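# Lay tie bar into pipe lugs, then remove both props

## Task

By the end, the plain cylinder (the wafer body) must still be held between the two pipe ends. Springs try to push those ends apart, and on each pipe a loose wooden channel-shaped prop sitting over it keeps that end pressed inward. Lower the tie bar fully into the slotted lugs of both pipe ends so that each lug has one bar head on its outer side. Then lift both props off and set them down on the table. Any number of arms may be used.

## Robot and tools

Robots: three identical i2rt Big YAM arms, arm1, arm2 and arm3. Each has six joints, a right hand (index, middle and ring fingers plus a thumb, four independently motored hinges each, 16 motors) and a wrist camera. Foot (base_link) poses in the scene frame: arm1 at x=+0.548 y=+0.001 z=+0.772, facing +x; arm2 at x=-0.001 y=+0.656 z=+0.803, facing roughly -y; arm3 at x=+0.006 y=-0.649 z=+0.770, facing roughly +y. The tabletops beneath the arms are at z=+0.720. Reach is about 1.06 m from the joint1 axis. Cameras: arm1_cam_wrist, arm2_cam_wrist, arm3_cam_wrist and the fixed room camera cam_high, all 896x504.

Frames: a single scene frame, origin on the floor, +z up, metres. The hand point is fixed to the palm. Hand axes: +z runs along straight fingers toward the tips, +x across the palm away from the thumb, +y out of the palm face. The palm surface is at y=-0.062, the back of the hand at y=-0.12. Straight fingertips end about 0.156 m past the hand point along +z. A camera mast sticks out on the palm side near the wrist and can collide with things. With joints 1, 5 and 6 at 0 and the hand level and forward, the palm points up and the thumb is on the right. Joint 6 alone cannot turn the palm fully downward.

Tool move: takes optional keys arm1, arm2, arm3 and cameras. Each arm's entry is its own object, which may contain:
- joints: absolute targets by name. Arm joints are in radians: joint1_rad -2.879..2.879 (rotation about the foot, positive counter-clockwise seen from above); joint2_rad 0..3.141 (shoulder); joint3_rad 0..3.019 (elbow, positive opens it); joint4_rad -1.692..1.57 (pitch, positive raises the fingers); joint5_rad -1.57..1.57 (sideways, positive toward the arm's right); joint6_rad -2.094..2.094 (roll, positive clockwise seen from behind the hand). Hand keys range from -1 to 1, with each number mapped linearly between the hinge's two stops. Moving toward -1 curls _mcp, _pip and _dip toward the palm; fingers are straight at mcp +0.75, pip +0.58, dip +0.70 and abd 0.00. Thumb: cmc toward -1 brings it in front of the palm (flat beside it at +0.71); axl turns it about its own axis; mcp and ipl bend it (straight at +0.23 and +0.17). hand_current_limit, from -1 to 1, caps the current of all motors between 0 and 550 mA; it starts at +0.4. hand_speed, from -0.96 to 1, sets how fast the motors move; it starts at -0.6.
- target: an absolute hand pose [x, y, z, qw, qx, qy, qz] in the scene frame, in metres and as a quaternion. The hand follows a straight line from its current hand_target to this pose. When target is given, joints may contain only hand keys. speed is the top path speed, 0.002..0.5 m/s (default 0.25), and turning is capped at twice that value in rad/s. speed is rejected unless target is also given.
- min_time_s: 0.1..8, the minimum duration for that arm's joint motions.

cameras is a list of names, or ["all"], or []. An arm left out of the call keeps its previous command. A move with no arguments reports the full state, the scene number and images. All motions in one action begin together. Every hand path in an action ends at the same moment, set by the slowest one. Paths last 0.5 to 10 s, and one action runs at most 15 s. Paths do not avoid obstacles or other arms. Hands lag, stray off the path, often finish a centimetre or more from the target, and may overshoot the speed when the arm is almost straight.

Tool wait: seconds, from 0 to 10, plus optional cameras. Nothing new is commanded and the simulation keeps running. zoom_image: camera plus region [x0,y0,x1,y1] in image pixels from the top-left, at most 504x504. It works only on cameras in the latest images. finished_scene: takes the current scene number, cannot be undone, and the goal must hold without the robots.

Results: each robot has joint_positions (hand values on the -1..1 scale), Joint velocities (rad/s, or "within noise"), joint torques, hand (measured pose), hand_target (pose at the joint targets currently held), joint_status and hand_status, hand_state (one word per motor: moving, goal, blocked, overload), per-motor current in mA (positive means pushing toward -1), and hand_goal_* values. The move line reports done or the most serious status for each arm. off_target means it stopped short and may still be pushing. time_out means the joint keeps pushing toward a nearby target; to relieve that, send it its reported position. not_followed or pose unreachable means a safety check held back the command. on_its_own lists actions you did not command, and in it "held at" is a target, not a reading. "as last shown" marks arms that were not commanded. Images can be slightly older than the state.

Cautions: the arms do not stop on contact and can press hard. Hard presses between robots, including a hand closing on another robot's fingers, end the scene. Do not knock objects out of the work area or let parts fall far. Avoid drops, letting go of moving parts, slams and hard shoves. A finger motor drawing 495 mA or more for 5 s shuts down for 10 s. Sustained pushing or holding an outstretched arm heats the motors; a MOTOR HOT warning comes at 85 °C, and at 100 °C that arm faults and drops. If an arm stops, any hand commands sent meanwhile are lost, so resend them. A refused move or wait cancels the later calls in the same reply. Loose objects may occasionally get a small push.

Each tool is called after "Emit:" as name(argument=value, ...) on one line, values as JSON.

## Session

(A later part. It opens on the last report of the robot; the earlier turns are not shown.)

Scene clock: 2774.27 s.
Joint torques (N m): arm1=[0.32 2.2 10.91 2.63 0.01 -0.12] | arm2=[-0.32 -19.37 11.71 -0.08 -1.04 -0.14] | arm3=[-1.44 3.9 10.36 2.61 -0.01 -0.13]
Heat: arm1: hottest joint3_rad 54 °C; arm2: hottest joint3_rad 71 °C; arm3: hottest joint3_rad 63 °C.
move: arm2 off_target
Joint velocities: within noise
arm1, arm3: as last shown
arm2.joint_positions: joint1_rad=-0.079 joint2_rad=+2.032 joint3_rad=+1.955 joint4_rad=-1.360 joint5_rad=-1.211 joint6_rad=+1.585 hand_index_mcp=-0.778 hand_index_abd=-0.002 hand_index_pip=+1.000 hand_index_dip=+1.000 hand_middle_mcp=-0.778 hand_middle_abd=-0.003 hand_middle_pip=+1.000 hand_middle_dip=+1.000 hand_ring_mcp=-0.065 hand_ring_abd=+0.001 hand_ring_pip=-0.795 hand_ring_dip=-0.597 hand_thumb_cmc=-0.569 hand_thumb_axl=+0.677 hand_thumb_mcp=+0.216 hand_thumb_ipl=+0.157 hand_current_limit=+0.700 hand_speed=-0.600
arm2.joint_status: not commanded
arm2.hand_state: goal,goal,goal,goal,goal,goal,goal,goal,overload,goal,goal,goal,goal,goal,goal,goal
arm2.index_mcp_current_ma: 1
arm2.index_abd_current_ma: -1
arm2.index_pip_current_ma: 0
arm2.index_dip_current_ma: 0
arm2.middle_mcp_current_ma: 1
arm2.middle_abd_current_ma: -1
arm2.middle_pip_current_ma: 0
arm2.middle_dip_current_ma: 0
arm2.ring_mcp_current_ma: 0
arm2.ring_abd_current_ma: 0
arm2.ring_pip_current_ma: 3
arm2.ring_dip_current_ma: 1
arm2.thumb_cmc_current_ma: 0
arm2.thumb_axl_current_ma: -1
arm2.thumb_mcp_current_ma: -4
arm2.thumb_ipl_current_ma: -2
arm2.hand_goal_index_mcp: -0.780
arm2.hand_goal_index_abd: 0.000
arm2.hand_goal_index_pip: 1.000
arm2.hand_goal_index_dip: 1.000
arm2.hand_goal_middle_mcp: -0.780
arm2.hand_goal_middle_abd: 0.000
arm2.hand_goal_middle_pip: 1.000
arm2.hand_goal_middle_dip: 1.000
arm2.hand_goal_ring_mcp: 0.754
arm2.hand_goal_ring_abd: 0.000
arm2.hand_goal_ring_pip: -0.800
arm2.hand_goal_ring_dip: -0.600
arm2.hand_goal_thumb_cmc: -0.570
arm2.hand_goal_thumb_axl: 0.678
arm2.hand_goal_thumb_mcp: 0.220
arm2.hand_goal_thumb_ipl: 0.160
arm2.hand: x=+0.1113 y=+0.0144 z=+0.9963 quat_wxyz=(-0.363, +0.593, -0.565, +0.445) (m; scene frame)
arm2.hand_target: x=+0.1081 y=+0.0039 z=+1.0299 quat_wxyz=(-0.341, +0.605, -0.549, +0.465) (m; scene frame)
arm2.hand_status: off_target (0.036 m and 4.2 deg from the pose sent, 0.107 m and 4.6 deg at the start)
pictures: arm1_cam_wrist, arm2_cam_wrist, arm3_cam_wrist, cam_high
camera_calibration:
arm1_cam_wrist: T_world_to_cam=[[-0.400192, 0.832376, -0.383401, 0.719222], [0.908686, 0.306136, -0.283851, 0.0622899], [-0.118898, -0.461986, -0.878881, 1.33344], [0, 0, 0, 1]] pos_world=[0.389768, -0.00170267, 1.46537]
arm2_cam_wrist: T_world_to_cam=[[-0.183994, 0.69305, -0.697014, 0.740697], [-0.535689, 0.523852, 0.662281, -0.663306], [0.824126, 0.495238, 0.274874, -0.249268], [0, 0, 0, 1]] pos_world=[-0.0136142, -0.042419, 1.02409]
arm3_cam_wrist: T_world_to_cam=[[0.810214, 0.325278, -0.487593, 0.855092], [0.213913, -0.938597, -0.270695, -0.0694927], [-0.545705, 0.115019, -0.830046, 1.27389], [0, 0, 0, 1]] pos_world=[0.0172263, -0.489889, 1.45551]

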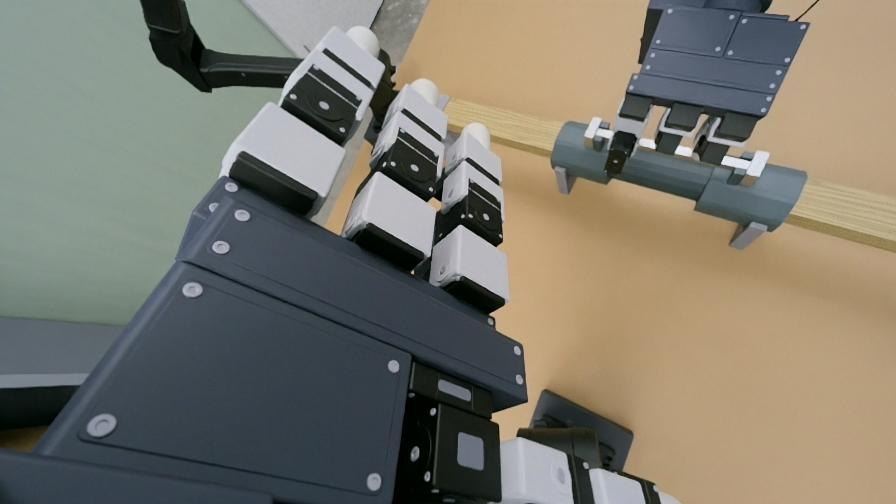

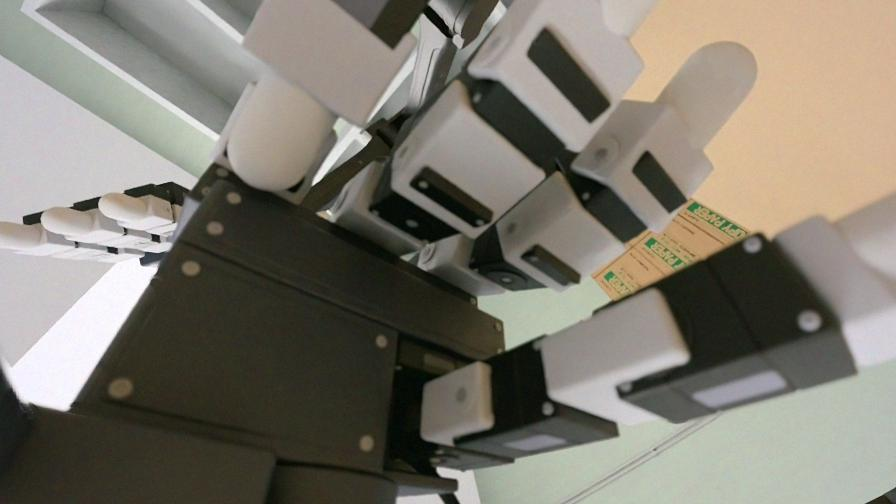

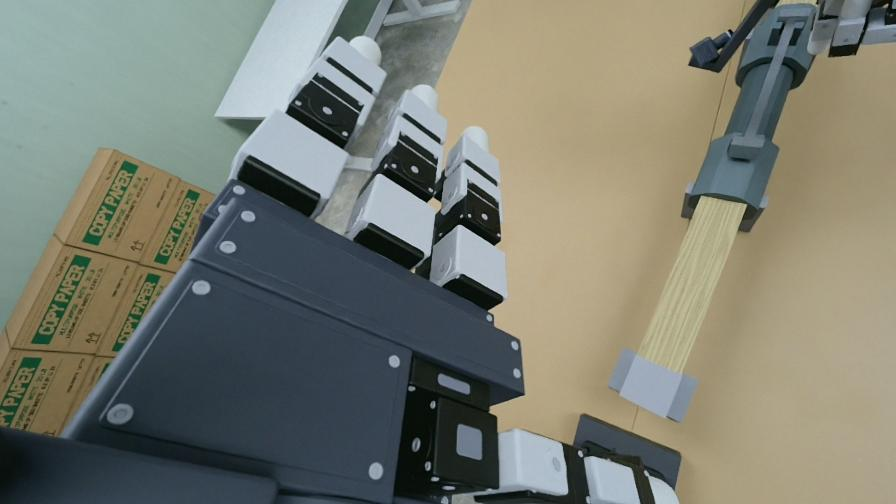

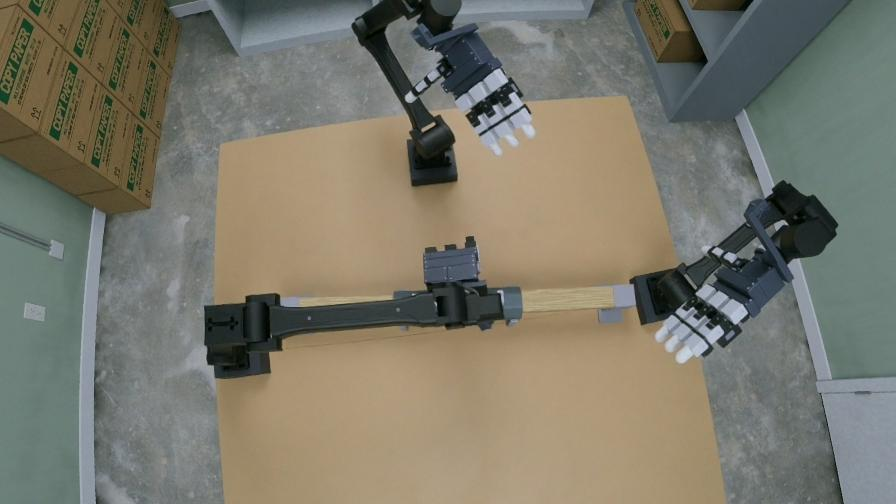

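Emit:
move(arm2={"target":[0.16,0.2,1.04,-0.4351,0.5187,-0.5640,0.4735],"speed":0.15,"joints":{"hand_current_limit":0.7,"hand_index_mcp":0.75,"hand_middle_mcp":0.75,"hand_index_pip":-0.836,"hand_middle_pip":-0.836,"hand_index_dip":0.677,"hand_middle_dip":0.677,"hand_thumb_mcp":1.0,"hand_thumb_ipl":-0.6}})

Emit:
move(arm2={"target":[0.17,0.29,0.97,-0.4351,0.5187,-0.5640,0.4735],"speed":0.15}, cameras=["all"])

Emit:
zoom_image(camera="arm1_cam_wrist", region=[540, 100, 820, 260])

Emit:
zoom_image(camera="arm3_cam_wrist", region=[690, 0, 850, 160])

Emit:
zoom_image(camera="cam_high", region=[280, 220, 660, 380])

Scene clock: 2797.03 s.
Joint torques (N m): arm1=[-0.03 1.67 10.91 2.93 0.1 -0.11] | arm2=[0.97 -12.92 7.95 1.36 -0.88 0.19] | arm3=[-1.38 3.96 10.33 2.58 -0.02 -0.13]
Heat: arm1: hottest joint3_rad 54 °C; arm2: hottest joint3_rad 75 °C; arm3: hottest joint3_rad 63 °C.
move: arm2 off_target
Joint velocities: within noise
arm1, arm3: as last shown
arm2.joint_positions: joint1_rad=-0.047 joint2_rad=+1.512 joint3_rad=+1.238 joint4_rad=-0.848 joint5_rad=-1.367 joint6_rad=+2.048 hand_index_mcp=+0.733 hand_index_abd=-0.002 hand_index_pip=-0.832 hand_index_dip=+0.681 hand_middle_mcp=+0.730 hand_middle_abd=-0.003 hand_middle_pip=-0.832 hand_middle_dip=+0.681 hand_ring_mcp=-0.065 hand_ring_abd=+0.001 hand_ring_pip=-0.795 hand_ring_dip=-0.597 hand_thumb_cmc=-0.569 hand_thumb_axl=+0.677 hand_thumb_mcp=+0.992 hand_thumb_ipl=-0.598 hand_current_limit=+0.700 hand_speed=-0.600
arm2.joint_status: all done
arm2.hand_state: goal,goal,goal,goal,goal,goal,goal,goal,overload,goal,goal,goal,goal,goal,goal,goal
arm2.index_mcp_current_ma: -21
arm2.index_abd_current_ma: -1
arm2.index_pip_current_ma: 2
arm2.index_dip_current_ma: 1
arm2.middle_mcp_current_ma: -26
arm2.middle_abd_current_ma: -1
arm2.middle_pip_current_ma: 2
arm2.middle_dip_current_ma: 2
arm2.ring_mcp_current_ma: 0
arm2.ring_abd_current_ma: 0
arm2.ring_pip_current_ma: 3
arm2.ring_dip_current_ma: 1
arm2.thumb_cmc_current_ma: 0
arm2.thumb_axl_current_ma: -1
arm2.thumb_mcp_current_ma: -10
arm2.thumb_ipl_current_ma: 1
arm2.hand_goal_index_mcp: 0.750
arm2.hand_goal_index_abd: 0.000
arm2.hand_goal_index_pip: -0.836
arm2.hand_goal_index_dip: 0.678
arm2.hand_goal_middle_mcp: 0.750
arm2.hand_goal_middle_abd: 0.000
arm2.hand_goal_middle_pip: -0.836
arm2.hand_goal_middle_dip: 0.678
arm2.hand_goal_ring_mcp: 0.754
arm2.hand_goal_ring_abd: 0.000
arm2.hand_goal_ring_pip: -0.800
arm2.hand_goal_ring_dip: -0.600
arm2.hand_goal_thumb_cmc: -0.570
arm2.hand_goal_thumb_axl: 0.678
arm2.hand_goal_thumb_mcp: 1.000
arm2.hand_goal_thumb_ipl: -0.600
arm2.hand: x=+0.1551 y=+0.1986 z=+1.0302 quat_wxyz=(-0.441, +0.511, -0.571, +0.468) (m; scene frame)
arm2.hand_target: x=+0.1599 y=+0.2002 z=+1.0400 quat_wxyz=(-0.435, +0.519, -0.564, +0.473) (m; scene frame)
arm2.hand_status: off_target (0.011 m and 1.5 deg from the pose sent, 0.197 m and 12.3 deg at the start)
pictures: none

Scene clock: 2798.57 s.
Joint torques (N m): arm1=[0.32 2.08 10.82 2.76 0.03 -0.09] | arm2=[0.97 -9.82 7.36 1.37 -0.87 0.14] | arm3=[-1.49 4.01 10.36 2.59 -0.01 -0.13]
Heat: arm1: hottest joint3_rad 54 °C; arm2: hottest joint3_rad 75 °C; arm3: hottest joint3_rad 63 °C.
move: arm2 done
Joint velocities: within noise
arm1, arm3: as last shown
arm2.joint_positions: joint1_rad=-0.018 joint2_rad=+1.350 joint3_rad=+0.880 joint4_rad=-0.629 joint5_rad=-1.359 joint6_rad=+2.069 hand_index_mcp=+0.733 hand_index_abd=-0.002 hand_index_pip=-0.832 hand_index_dip=+0.681 hand_middle_mcp=+0.731 hand_middle_abd=-0.003 hand_middle_pip=-0.832 hand_middle_dip=+0.681 hand_ring_mcp=-0.065 hand_ring_abd=+0.001 hand_ring_pip=-0.795 hand_ring_dip=-0.597 hand_thumb_cmc=-0.569 hand_thumb_axl=+0.677 hand_thumb_mcp=+0.992 hand_thumb_ipl=-0.598 hand_current_limit=+0.700 hand_speed=-0.600
arm2.joint_status: not commanded
arm2.hand_state: goal,goal,goal,goal,goal,goal,goal,goal,overload,goal,goal,goal,goal,goal,goal,goal
arm2.index_mcp_current_ma: -20
arm2.index_abd_current_ma: -1
arm2.index_pip_current_ma: 2
arm2.index_dip_current_ma: 1
arm2.middle_mcp_current_ma: -25
arm2.middle_abd_current_ma: -1
arm2.middle_pip_current_ma: 2
arm2.middle_dip_current_ma: 2
arm2.ring_mcp_current_ma: 0
arm2.ring_abd_current_ma: 0
arm2.ring_pip_current_ma: 3
arm2.ring_dip_current_ma: 1
arm2.thumb_cmc_current_ma: 0
arm2.thumb_axl_current_ma: -1
arm2.thumb_mcp_current_ma: -10
arm2.thumb_ipl_current_ma: 1
arm2.hand_goal_index_mcp: 0.750
arm2.hand_goal_index_abd: 0.000
arm2.hand_goal_index_pip: -0.836
arm2.hand_goal_index_dip: 0.678
arm2.hand_goal_middle_mcp: 0.750
arm2.hand_goal_middle_abd: 0.000
arm2.hand_goal_middle_pip: -0.836
arm2.hand_goal_middle_dip: 0.678
arm2.hand_goal_ring_mcp: 0.754
arm2.hand_goal_ring_abd: 0.000
arm2.hand_goal_ring_pip: -0.800
arm2.hand_goal_ring_dip: -0.600
arm2.hand_goal_thumb_cmc: -0.570
arm2.hand_goal_thumb_axl: 0.678
arm2.hand_goal_thumb_mcp: 1.000
arm2.hand_goal_thumb_ipl: -0.600
arm2.hand: x=+0.1653 y=+0.2898 z=+0.9634 quat_wxyz=(-0.443, +0.519, -0.566, +0.463) (m; scene frame)
arm2.hand_target: x=+0.1694 y=+0.2900 z=+0.9701 quat_wxyz=(-0.439, +0.526, -0.559, +0.467) (m; scene frame)
arm2.hand_status: done (0.008 m and 1.5 deg from the pose sent, 0.111 m and 1.5 deg at the start; a joint's target at an end of its range on 22 of 46 steps)
pictures: arm1_cam_wrist, arm2_cam_wrist, arm3_cam_wrist, cam_high
camera_calibration:
arm1_cam_wrist: T_world_to_cam=[[-0.400192, 0.832376, -0.383401, 0.719222], [0.908686, 0.306136, -0.283851, 0.0622899], [-0.118898, -0.461986, -0.878881, 1.33344], [0, 0, 0, 1]] pos_world=[0.389768, -0.00170267, 1.46537]
arm2_cam_wrist: T_world_to_cam=[[-0.0471195, 0.781322, -0.622347, 0.416664], [-0.637936, 0.455891, 0.620646, -0.680186], [0.768646, 0.426262, 0.476952, -0.586611], [0, 0, 0, 1]] pos_world=[0.0366143, 0.234592, 0.96125]
arm3_cam_wrist: T_world_to_cam=[[0.810214, 0.325278, -0.487593, 0.855092], [0.213913, -0.938597, -0.270695, -0.0694927], [-0.545705, 0.115019, -0.830046, 1.27389], [0, 0, 0, 1]] pos_world=[0.0172263, -0.489889, 1.45551]

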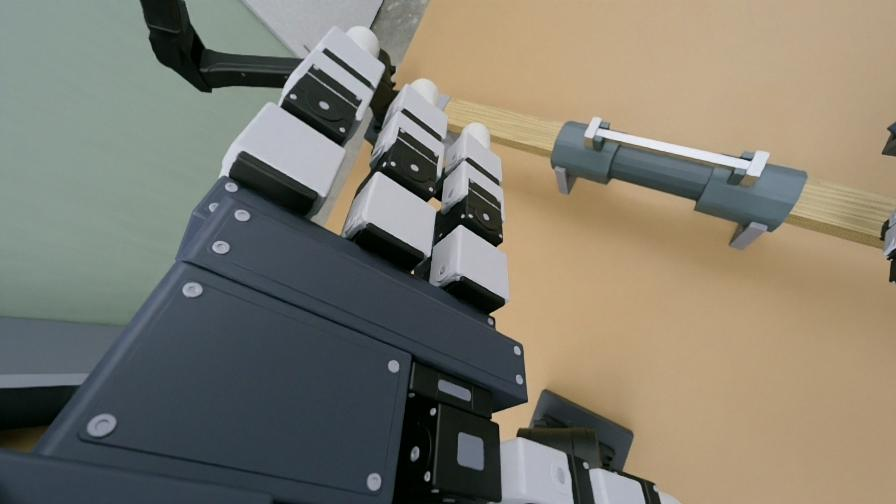

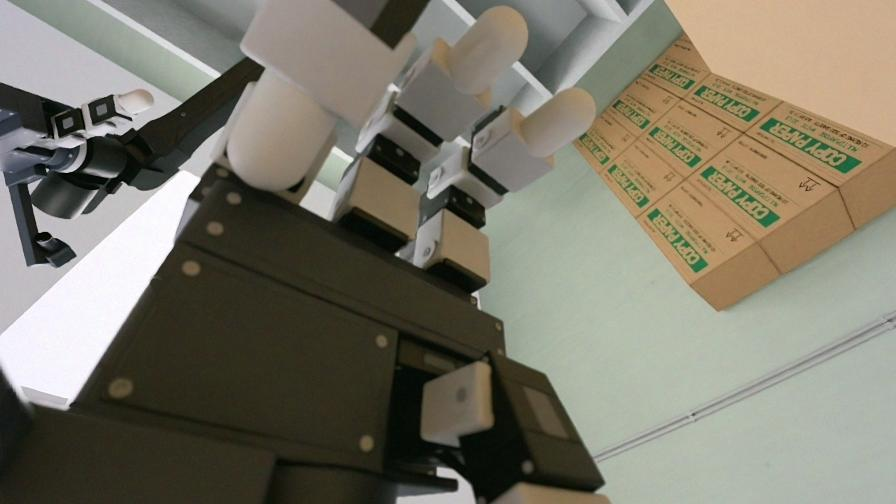

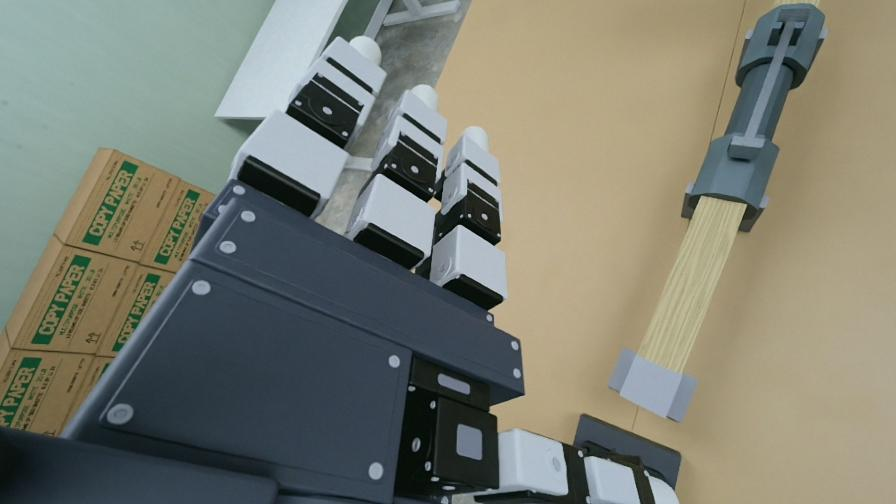

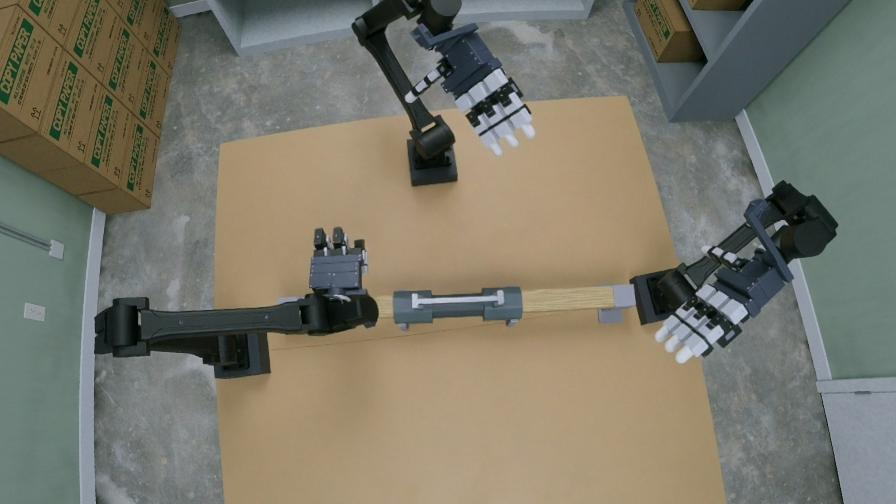

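Scaled by 1.800 from the camera's 896x504 image, which has a finer 1280x720 frame.

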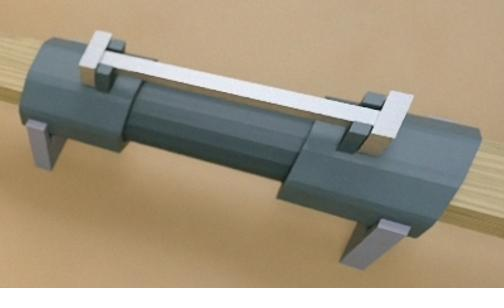

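Scaled by 3.150 from the camera's 896x504 image, which has a finer 1280x720 frame.

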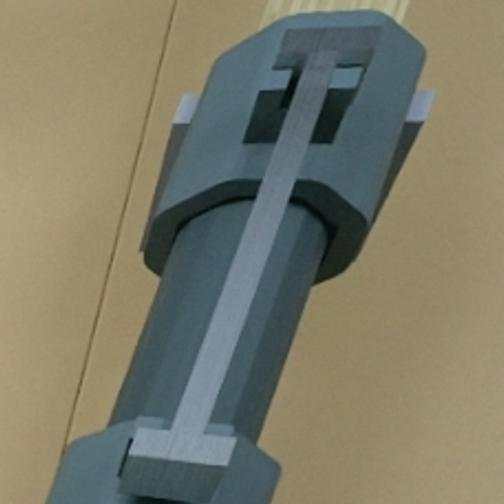

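Scaled by 1.326 from the camera's 896x504 image, which has a finer 1280x720 frame.

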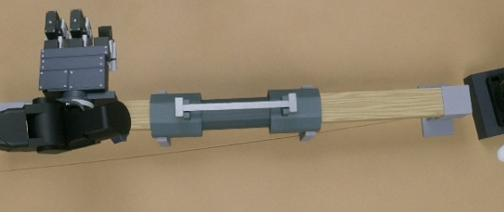

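Emit:
zoom_image(camera="arm1_cam_wrist", region=[720, 130, 790, 200])

Emit:
zoom_image(camera="arm1_cam_wrist", region=[570, 100, 640, 170])

Emit:
zoom_image(camera="arm3_cam_wrist", region=[760, 0, 830, 70])

Emit:
zoom_image(camera="arm3_cam_wrist", region=[710, 110, 780, 180])

Emit:
zoom_image(camera="cam_high", region=[380, 270, 530, 340])

Scaled by 7.200 from the camera's 896x504 image, which has a finer 1280x720 frame.

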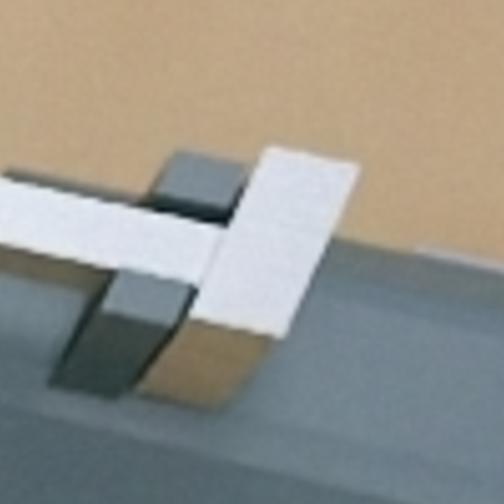

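Scaled by 7.200 from the camera's 896x504 image, which has a finer 1280x720 frame.

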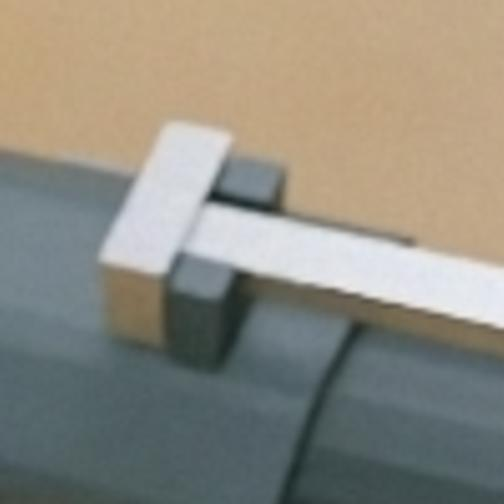

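Scaled by 7.200 from the camera's 896x504 image, which has a finer 1280x720 frame.

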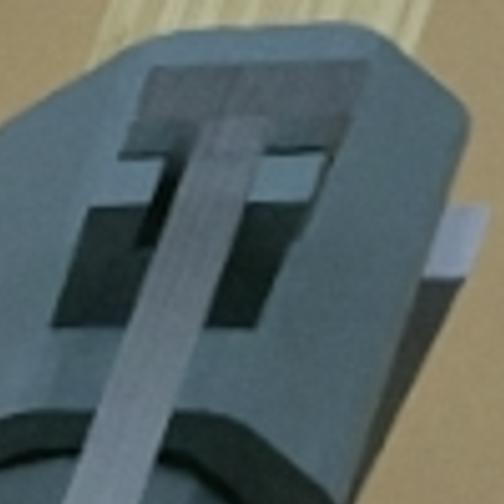

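Scaled by 7.200 from the camera's 896x504 image, which has a finer 1280x720 frame.

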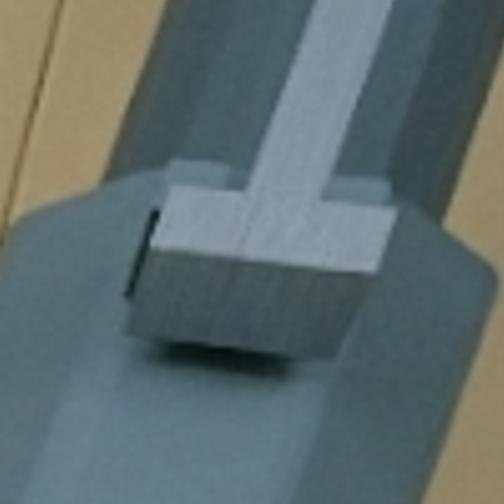

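Scaled by 3.360 from the camera's 896x504 image, which has a finer 1280x720 frame.

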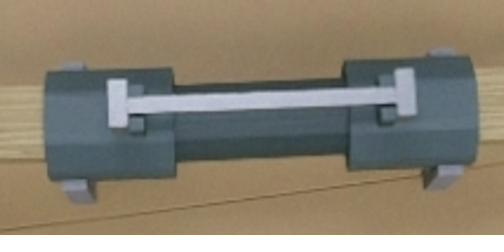

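Emit:
zoom_image(camera="cam_high", region=[360, 280, 410, 330])

Emit:
zoom_image(camera="cam_high", region=[510, 270, 560, 320])

Emit:
zoom_image(camera="cam_high", region=[580, 270, 630, 320])

Scaled by 10.080 from the camera's 896x504 image, which has a finer 1280x720 frame.

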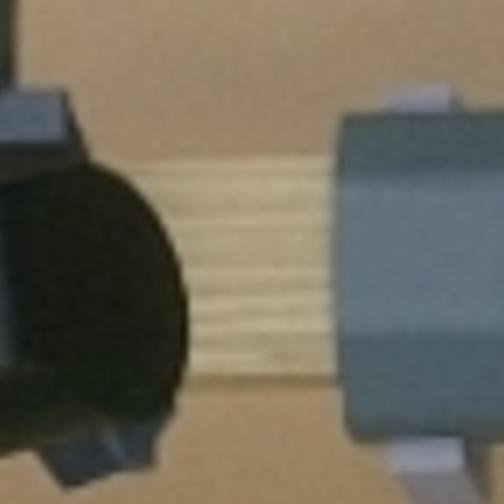

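Scaled by 10.080 from the camera's 896x504 image, which has a finer 1280x720 frame.

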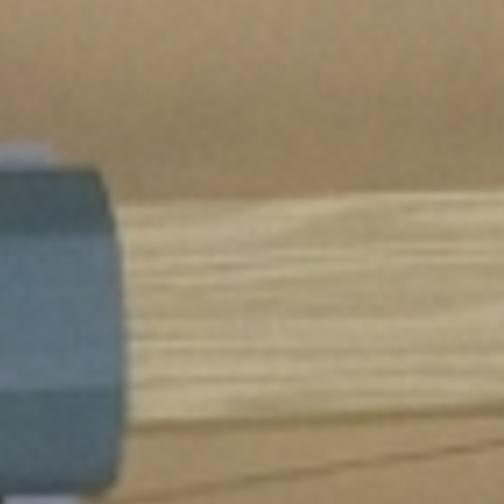

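Scaled by 10.080 from the camera's 896x504 image, which has a finer 1280x720 frame.

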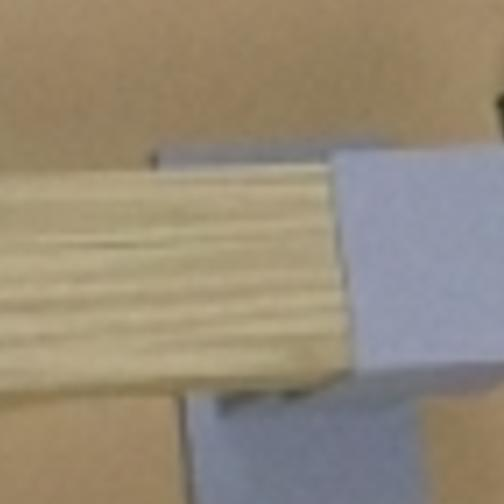

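Emit:
move(arm2={"target":[0.115,0.288,0.93,-0.4427,0.5295,-0.5555,0.4650],"speed":0.08}, cameras=["arm1_cam_wrist","arm2_cam_wrist"])

Scene clock: 2897.83 s.
Joint torques (N m): arm1=[0.56 1.26 10.82 2.96 0 -0.07] | arm2=[-0.97 -8.23 9.33 -0.66 -1.07 -0.15] | arm3=[-1.55 3.9 10.36 2.56 -0.02 -0.12]
Heat: arm1: hottest joint3_rad 55 °C; arm2: hottest joint3_rad 68 °C; arm3: hottest joint3_rad 63 °C.
move: arm2 off_target
Joint velocities: within noise
arm1, arm3: as last shown
arm2.joint_positions: joint1_rad=-0.140 joint2_rad=+1.515 joint3_rad=+0.942 joint4_rad=-1.271 joint5_rad=-1.378 joint6_rad=+1.322 hand_index_mcp=+0.733 hand_index_abd=-0.002 hand_index_pip=-0.832 hand_index_dip=+0.681 hand_middle_mcp=+0.731 hand_middle_abd=-0.003 hand_middle_pip=-0.832 hand_middle_dip=+0.681 hand_ring_mcp=-0.065 hand_ring_abd=+0.001 hand_ring_pip=-0.795 hand_ring_dip=-0.597 hand_thumb_cmc=-0.569 hand_thumb_axl=+0.677 hand_thumb_mcp=+0.992 hand_thumb_ipl=-0.598 hand_current_limit=+0.700 hand_speed=-0.600
arm2.joint_status: not commanded
arm2.hand_state: goal,goal,goal,goal,goal,goal,goal,goal,overload,goal,goal,goal,goal,goal,goal,goal
arm2.index_mcp_current_ma: -20
arm2.index_abd_current_ma: -1
arm2.index_pip_current_ma: 2
arm2.index_dip_current_ma: 1
arm2.middle_mcp_current_ma: -25
arm2.middle_abd_current_ma: -1
arm2.middle_pip_current_ma: 2
arm2.middle_dip_current_ma: 2
arm2.ring_mcp_current_ma: 0
arm2.ring_abd_current_ma: 0
arm2.ring_pip_current_ma: 3
arm2.ring_dip_current_ma: 1
arm2.thumb_cmc_current_ma: 0
arm2.thumb_axl_current_ma: -1
arm2.thumb_mcp_current_ma: -10
arm2.thumb_ipl_current_ma: 1
arm2.hand_goal_index_mcp: 0.750
arm2.hand_goal_index_abd: 0.000
arm2.hand_goal_index_pip: -0.836
arm2.hand_goal_index_dip: 0.678
arm2.hand_goal_middle_mcp: 0.750
arm2.hand_goal_middle_abd: 0.000
arm2.hand_goal_middle_pip: -0.836
arm2.hand_goal_middle_dip: 0.678
arm2.hand_goal_ring_mcp: 0.754
arm2.hand_goal_ring_abd: 0.000
arm2.hand_goal_ring_pip: -0.800
arm2.hand_goal_ring_dip: -0.600
arm2.hand_goal_thumb_cmc: -0.570
arm2.hand_goal_thumb_axl: 0.678
arm2.hand_goal_thumb_mcp: 1.000
arm2.hand_goal_thumb_ipl: -0.600
arm2.hand: x=+0.1203 y=+0.3063 z=+0.9222 quat_wxyz=(-0.453, +0.523, -0.561, +0.455) (m; scene frame)
arm2.hand_target: x=+0.1149 y=+0.2887 z=+0.9301 quat_wxyz=(-0.442, +0.529, -0.556, +0.465) (m; scene frame)
arm2.hand_status: off_target (0.021 m and 1.9 deg from the pose sent, 0.060 m and 1.7 deg at the start)
pictures: arm1_cam_wrist, arm2_cam_wrist
camera_calibration:
arm1_cam_wrist: T_world_to_cam=[[-0.400192, 0.832376, -0.383401, 0.719222], [0.908686, 0.306136, -0.283851, 0.0622899], [-0.118898, -0.461986, -0.878881, 1.33344], [0, 0, 0, 1]] pos_world=[0.389768, -0.00170267, 1.46537]
arm2_cam_wrist: T_world_to_cam=[[-0.0656241, 0.78608, -0.614631, 0.369733], [-0.651458, 0.432822, 0.623111, -0.684334], [0.755841, 0.441298, 0.483695, -0.548693], [0, 0, 0, 1]] pos_world=[-0.00682693, 0.247692, 0.919066]

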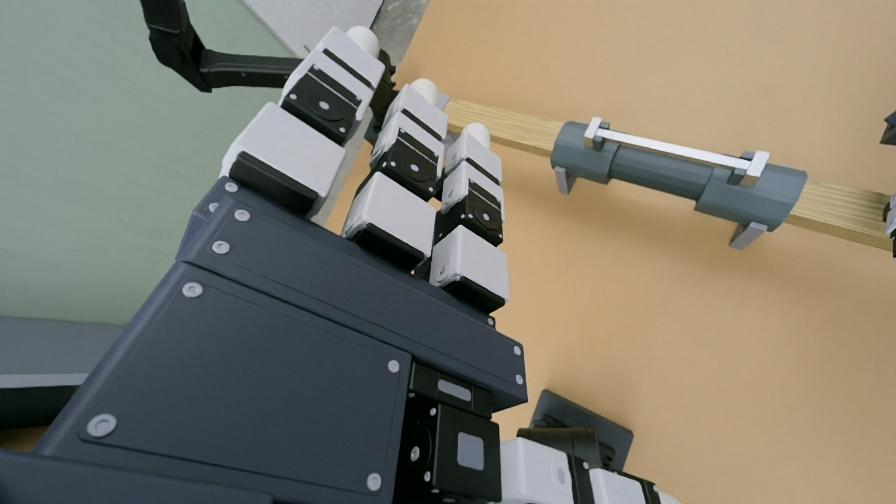

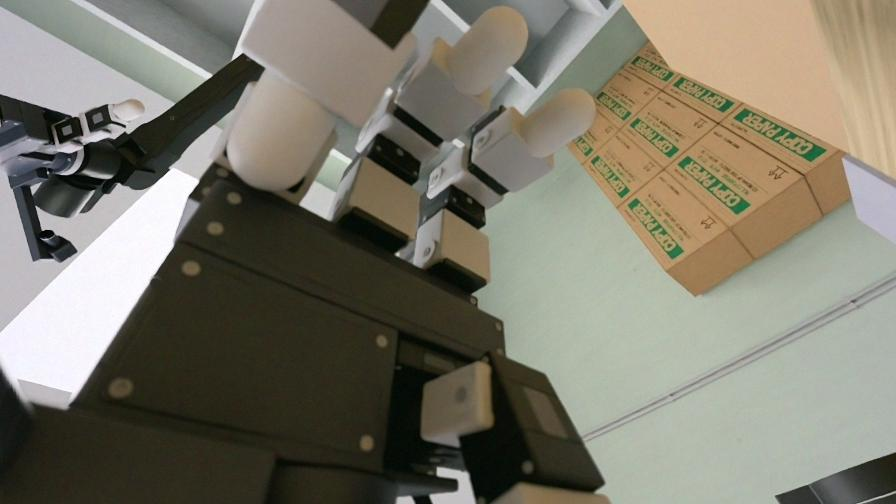

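Emit:
move(arm2={"target":[0.116,0.278,0.875,-0.437,0.535,-0.551,0.469],"speed":0.06}, cameras=["arm2_cam_wrist"])

Scene clock: 2904.63 s.
Joint torques (N m): arm1=[0.97 2.67 10.7 2.63 -0.01 -0.01] | arm2=[-0.56 -9.35 6 0.43 -1.08 -0.05] | arm3=[-1.38 4.01 10.39 2.55 -0.02 -0.14]
Heat: arm1: hottest joint3_rad 55 °C; arm2: hottest joint3_rad 68 °C; arm3: hottest joint3_rad 63 °C.
move: arm2 done
Joint velocities: within noise
arm1, arm3: as last shown
arm2.joint_positions: joint1_rad=-0.140 joint2_rad=+1.624 joint3_rad=+0.943 joint4_rad=-1.126 joint5_rad=-1.378 joint6_rad=+1.314 hand_index_mcp=+0.733 hand_index_abd=-0.002 hand_index_pip=-0.832 hand_index_dip=+0.681 hand_middle_mcp=+0.731 hand_middle_abd=-0.003 hand_middle_pip=-0.832 hand_middle_dip=+0.681 hand_ring_mcp=-0.065 hand_ring_abd=+0.001 hand_ring_pip=-0.795 hand_ring_dip=-0.597 hand_thumb_cmc=-0.569 hand_thumb_axl=+0.677 hand_thumb_mcp=+0.992 hand_thumb_ipl=-0.598 hand_current_limit=+0.700 hand_speed=-0.600
arm2.joint_status: not commanded
arm2.hand_state: goal,goal,goal,goal,goal,goal,goal,goal,overload,goal,goal,goal,goal,goal,goal,goal
arm2.index_mcp_current_ma: -20
arm2.index_abd_current_ma: -1
arm2.index_pip_current_ma: 2
arm2.index_dip_current_ma: 1
arm2.middle_mcp_current_ma: -25
arm2.middle_abd_current_ma: -1
arm2.middle_pip_current_ma: 2
arm2.middle_dip_current_ma: 2
arm2.ring_mcp_current_ma: 0
arm2.ring_abd_current_ma: 0
arm2.ring_pip_current_ma: 3
arm2.ring_dip_current_ma: 1
arm2.thumb_cmc_current_ma: 0
arm2.thumb_axl_current_ma: -1
arm2.thumb_mcp_current_ma: -10
arm2.thumb_ipl_current_ma: 1
arm2.hand_goal_index_mcp: 0.750
arm2.hand_goal_index_abd: 0.000
arm2.hand_goal_index_pip: -0.836
arm2.hand_goal_index_dip: 0.678
arm2.hand_goal_middle_mcp: 0.750
arm2.hand_goal_middle_abd: 0.000
arm2.hand_goal_middle_pip: -0.836
arm2.hand_goal_middle_dip: 0.678
arm2.hand_goal_ring_mcp: 0.754
arm2.hand_goal_ring_abd: 0.000
arm2.hand_goal_ring_pip: -0.800
arm2.hand_goal_ring_dip: -0.600
arm2.hand_goal_thumb_cmc: -0.570
arm2.hand_goal_thumb_axl: 0.678
arm2.hand_goal_thumb_mcp: 1.000
arm2.hand_goal_thumb_ipl: -0.600
arm2.hand: x=+0.1185 y=+0.2821 z=+0.8792 quat_wxyz=(-0.440, +0.534, -0.551, +0.466) (m; scene frame)
arm2.hand_target: x=+0.1160 y=+0.2780 z=+0.8751 quat_wxyz=(-0.437, +0.535, -0.551, +0.469) (m; scene frame)
arm2.hand_status: done (0.006 m and 0.5 deg from the pose sent, 0.055 m and 2.9 deg at the start)
pictures: arm2_cam_wrist
camera_calibration:
arm2_cam_wrist: T_world_to_cam=[[-0.0687359, 0.758479, -0.648063, 0.399667], [-0.649775, 0.458884, 0.605985, -0.640745], [0.757012, 0.462748, 0.461299, -0.502294], [0, 0, 0, 1]] pos_world=[-0.00862602, 0.223324, 0.878999]

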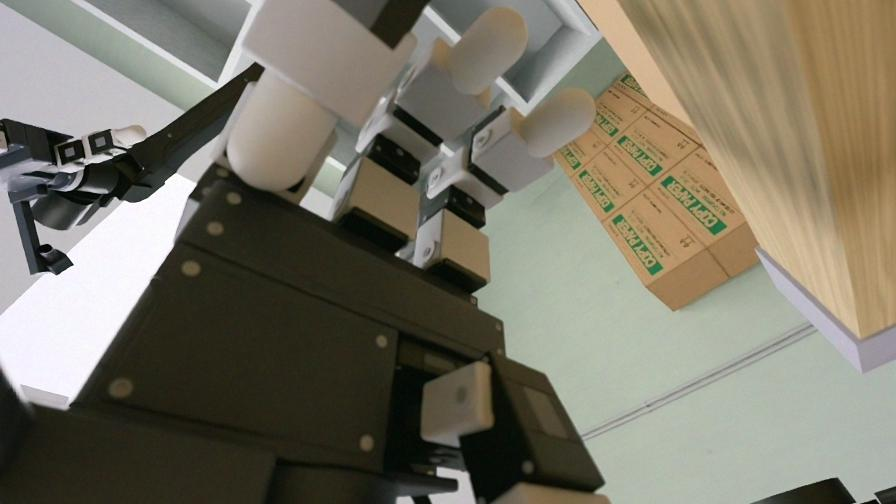

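Emit:
move(arm2={"target":[0.119,0.280,0.828,-0.437,0.535,-0.551,0.469],"speed":0.06}, cameras=["arm2_cam_wrist","cam_high"])

Scene clock: 2910.07 s.
Joint torques (N m): arm1=[0.32 1.67 10.88 2.97 0.05 -0.09] | arm2=[0.03 -7.71 4.52 0.76 -0.49 0.19] | arm3=[-1.49 3.96 10.36 2.62 -0.01 -0.13]
Heat: arm1: hottest joint3_rad 55 °C; arm2: hottest joint3_rad 67 °C; arm3: hottest joint3_rad 63 °C.
move: arm2 off_target
Joint velocities: within noise
arm1.joint_positions: joint1_rad=+0.487 joint2_rad=+0.529 joint3_rad=+1.363 joint4_rad=-1.256 joint5_rad=-0.064 joint6_rad=+1.052 hand_index_mcp=+0.755 hand_index_abd=+0.001 hand_index_pip=+0.577 hand_index_dip=+0.696 hand_middle_mcp=+0.755 hand_middle_abd=+0.001 hand_middle_pip=+0.577 hand_middle_dip=+0.696 hand_ring_mcp=+0.756 hand_ring_abd=+0.001 hand_ring_pip=+0.577 hand_ring_dip=+0.696 hand_thumb_cmc=+0.715 hand_thumb_axl=+0.677 hand_thumb_mcp=+0.226 hand_thumb_ipl=+0.168 hand_current_limit=+0.400 hand_speed=-0.600
arm1.joint_status: not commanded
arm1.hand_state: goal,goal,goal,goal,goal,goal,goal,goal,goal,goal,goal,goal,goal,goal,goal,goal
arm1.index_mcp_current_ma: 3
arm1.index_abd_current_ma: 1
arm1.index_pip_current_ma: 1
arm1.index_dip_current_ma: 0
arm1.middle_mcp_current_ma: 3
arm1.middle_abd_current_ma: 1
arm1.middle_pip_current_ma: 1
arm1.middle_dip_current_ma: 0
arm1.ring_mcp_current_ma: 3
arm1.ring_abd_current_ma: 1
arm1.ring_pip_current_ma: 1
arm1.ring_dip_current_ma: 0
arm1.thumb_cmc_current_ma: 2
arm1.thumb_axl_current_ma: -2
arm1.thumb_mcp_current_ma: 0
arm1.thumb_ipl_current_ma: -1
arm1.hand_goal_index_mcp: 0.754
arm1.hand_goal_index_abd: 0.000
arm1.hand_goal_index_pip: 0.576
arm1.hand_goal_index_dip: 0.696
arm1.hand_goal_middle_mcp: 0.754
arm1.hand_goal_middle_abd: 0.000
arm1.hand_goal_middle_pip: 0.576
arm1.hand_goal_middle_dip: 0.696
arm1.hand_goal_ring_mcp: 0.754
arm1.hand_goal_ring_abd: 0.000
arm1.hand_goal_ring_pip: 0.576
arm1.hand_goal_ring_dip: 0.696
arm1.hand_goal_thumb_cmc: 0.714
arm1.hand_goal_thumb_axl: 0.678
arm1.hand_goal_thumb_mcp: 0.226
arm1.hand_goal_thumb_ipl: 0.168
arm1.hand: x=+0.3154 y=-0.0379 z=+1.3528 quat_wxyz=(-0.544, -0.418, +0.727, -0.017) (m; scene frame)
arm1.hand_target: x=+0.3197 y=-0.0388 z=+1.3622 quat_wxyz=(-0.554, -0.419, +0.719, -0.020) (m; scene frame)
arm1.hand_status: not commanded
arm2.joint_positions: joint1_rad=-0.140 joint2_rad=+1.682 joint3_rad=+0.909 joint4_rad=-0.977 joint5_rad=-1.394 joint6_rad=+1.314 hand_index_mcp=+0.734 hand_index_abd=-0.002 hand_index_pip=-0.832 hand_index_dip=+0.681 hand_middle_mcp=+0.731 hand_middle_abd=-0.003 hand_middle_pip=-0.832 hand_middle_dip=+0.681 hand_ring_mcp=-0.123 hand_ring_abd=+0.011 hand_ring_pip=-0.819 hand_ring_dip=-0.597 hand_thumb_cmc=-0.569 hand_thumb_axl=+0.677 hand_thumb_mcp=+0.992 hand_thumb_ipl=-0.598 hand_current_limit=+0.700 hand_speed=-0.600
arm2.joint_status: not commanded
arm2.hand_state: goal,goal,goal,goal,goal,goal,goal,goal,overload,goal,goal,goal,goal,goal,goal,goal
arm2.index_mcp_current_ma: -19
arm2.index_abd_current_ma: -1
arm2.index_pip_current_ma: 2
arm2.index_dip_current_ma: 1
arm2.middle_mcp_current_ma: -24
arm2.middle_abd_current_ma: -1
arm2.middle_pip_current_ma: 2
arm2.middle_dip_current_ma: 2
arm2.ring_mcp_current_ma: 0
arm2.ring_abd_current_ma: 8
arm2.ring_pip_current_ma: -23
arm2.ring_dip_current_ma: 1
arm2.thumb_cmc_current_ma: 0
arm2.thumb_axl_current_ma: -1
arm2.thumb_mcp_current_ma: -9
arm2.thumb_ipl_current_ma: 1
arm2.hand_goal_index_mcp: 0.750
arm2.hand_goal_index_abd: 0.000
arm2.hand_goal_index_pip: -0.836
arm2.hand_goal_index_dip: 0.678
arm2.hand_goal_middle_mcp: 0.750
arm2.hand_goal_middle_abd: 0.000
arm2.hand_goal_middle_pip: -0.836
arm2.hand_goal_middle_dip: 0.678
arm2.hand_goal_ring_mcp: 0.754
arm2.hand_goal_ring_abd: 0.000
arm2.hand_goal_ring_pip: -0.800
arm2.hand_goal_ring_dip: -0.600
arm2.hand_goal_thumb_cmc: -0.570
arm2.hand_goal_thumb_axl: 0.678
arm2.hand_goal_thumb_mcp: 1.000
arm2.hand_goal_thumb_ipl: -0.600
arm2.hand: x=+0.1198 y=+0.2726 z=+0.8472 quat_wxyz=(-0.426, +0.543, -0.536, +0.485) (m; scene frame)
arm2.hand_target: x=+0.1189 y=+0.2807 z=+0.8289 quat_wxyz=(-0.437, +0.535, -0.550, +0.469) (m; scene frame)
arm2.hand_status: off_target (0.021 m and 3.0 deg from the pose sent, 0.051 m and 0.5 deg at the start)
arm3.joint_positions: joint1_rad=+0.443 joint2_rad=+0.524 joint3_rad=+1.325 joint4_rad=-1.149 joint5_rad=-0.043 joint6_rad=+1.166 hand_index_mcp=+0.754 hand_index_abd=+0.001 hand_index_pip=+0.577 hand_index_dip=+0.696 hand_middle_mcp=+0.754 hand_middle_abd=+0.001 hand_middle_pip=+0.577 hand_middle_dip=+0.696 hand_ring_mcp=+0.754 hand_ring_abd=+0.001 hand_ring_pip=+0.577 hand_ring_dip=+0.696 hand_thumb_cmc=+0.714 hand_thumb_axl=+0.677 hand_thumb_mcp=+0.226 hand_thumb_ipl=+0.168 hand_current_limit=+0.400 hand_speed=-0.600
arm3.joint_status: not commanded
arm3.hand_state: goal,goal,goal,goal,goal,goal,goal,goal,goal,goal,goal,goal,goal,goal,goal,goal
arm3.index_mcp_current_ma: 0
arm3.index_abd_current_ma: 0
arm3.index_pip_current_ma: 0
arm3.index_dip_current_ma: 0
arm3.middle_mcp_current_ma: 0
arm3.middle_abd_current_ma: 0
arm3.middle_pip_current_ma: 0
arm3.middle_dip_current_ma: 0
arm3.ring_mcp_current_ma: 0
arm3.ring_abd_current_ma: 0
arm3.ring_pip_current_ma: 0
arm3.ring_dip_current_ma: 0
arm3.thumb_cmc_current_ma: 0
arm3.thumb_axl_current_ma: 0
arm3.thumb_mcp_current_ma: 0
arm3.thumb_ipl_current_ma: 0
arm3.hand_goal_index_mcp: 0.754
arm3.hand_goal_index_abd: 0.000
arm3.hand_goal_index_pip: 0.576
arm3.hand_goal_index_dip: 0.696
arm3.hand_goal_middle_mcp: 0.754
arm3.hand_goal_middle_abd: 0.000
arm3.hand_goal_middle_pip: 0.576
arm3.hand_goal_middle_dip: 0.696
arm3.hand_goal_ring_mcp: 0.754
arm3.hand_goal_ring_abd: 0.000
arm3.hand_goal_ring_pip: 0.576
arm3.hand_goal_ring_dip: 0.696
arm3.hand_goal_thumb_cmc: 0.714
arm3.hand_goal_thumb_axl: 0.678
arm3.hand_goal_thumb_mcp: 0.226
arm3.hand_goal_thumb_ipl: 0.168
arm3.hand: x=-0.0297 y=-0.4101 z=+1.3519 quat_wxyz=(-0.439, +0.259, +0.773, +0.379) (m; scene frame)
arm3.hand_target: x=-0.0277 y=-0.4139 z=+1.3638 quat_wxyz=(-0.447, +0.257, +0.765, +0.386) (m; scene frame)
arm3.hand_status: not commanded
pictures: arm2_cam_wrist, cam_high
camera_calibration:
arm2_cam_wrist: T_world_to_cam=[[-0.0592128, 0.719321, -0.69215, 0.43321], [-0.653915, 0.495939, 0.571349, -0.596485], [0.754247, 0.486438, 0.441009, -0.47315], [0, 0, 0, 1]] pos_world=[-0.00752683, 0.214362, 0.849311]

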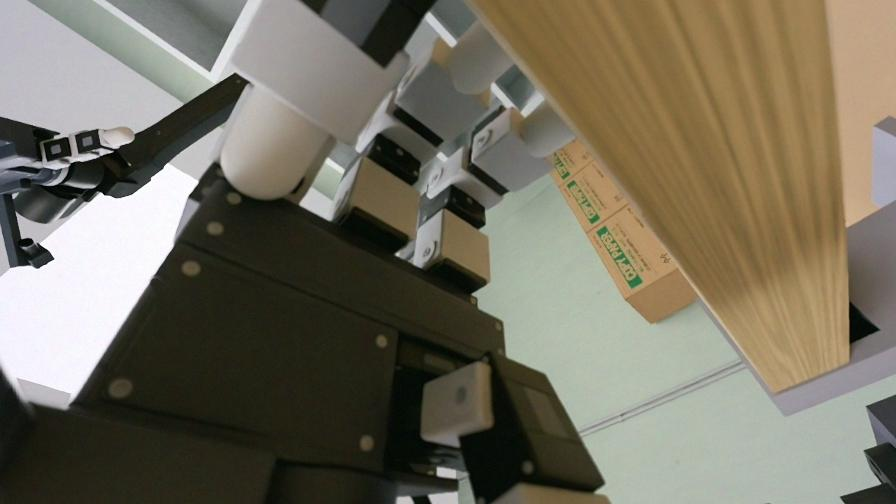

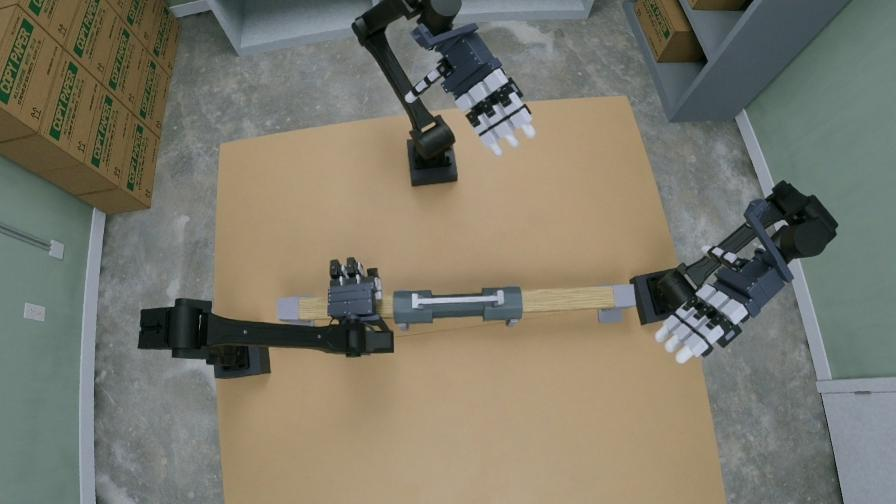

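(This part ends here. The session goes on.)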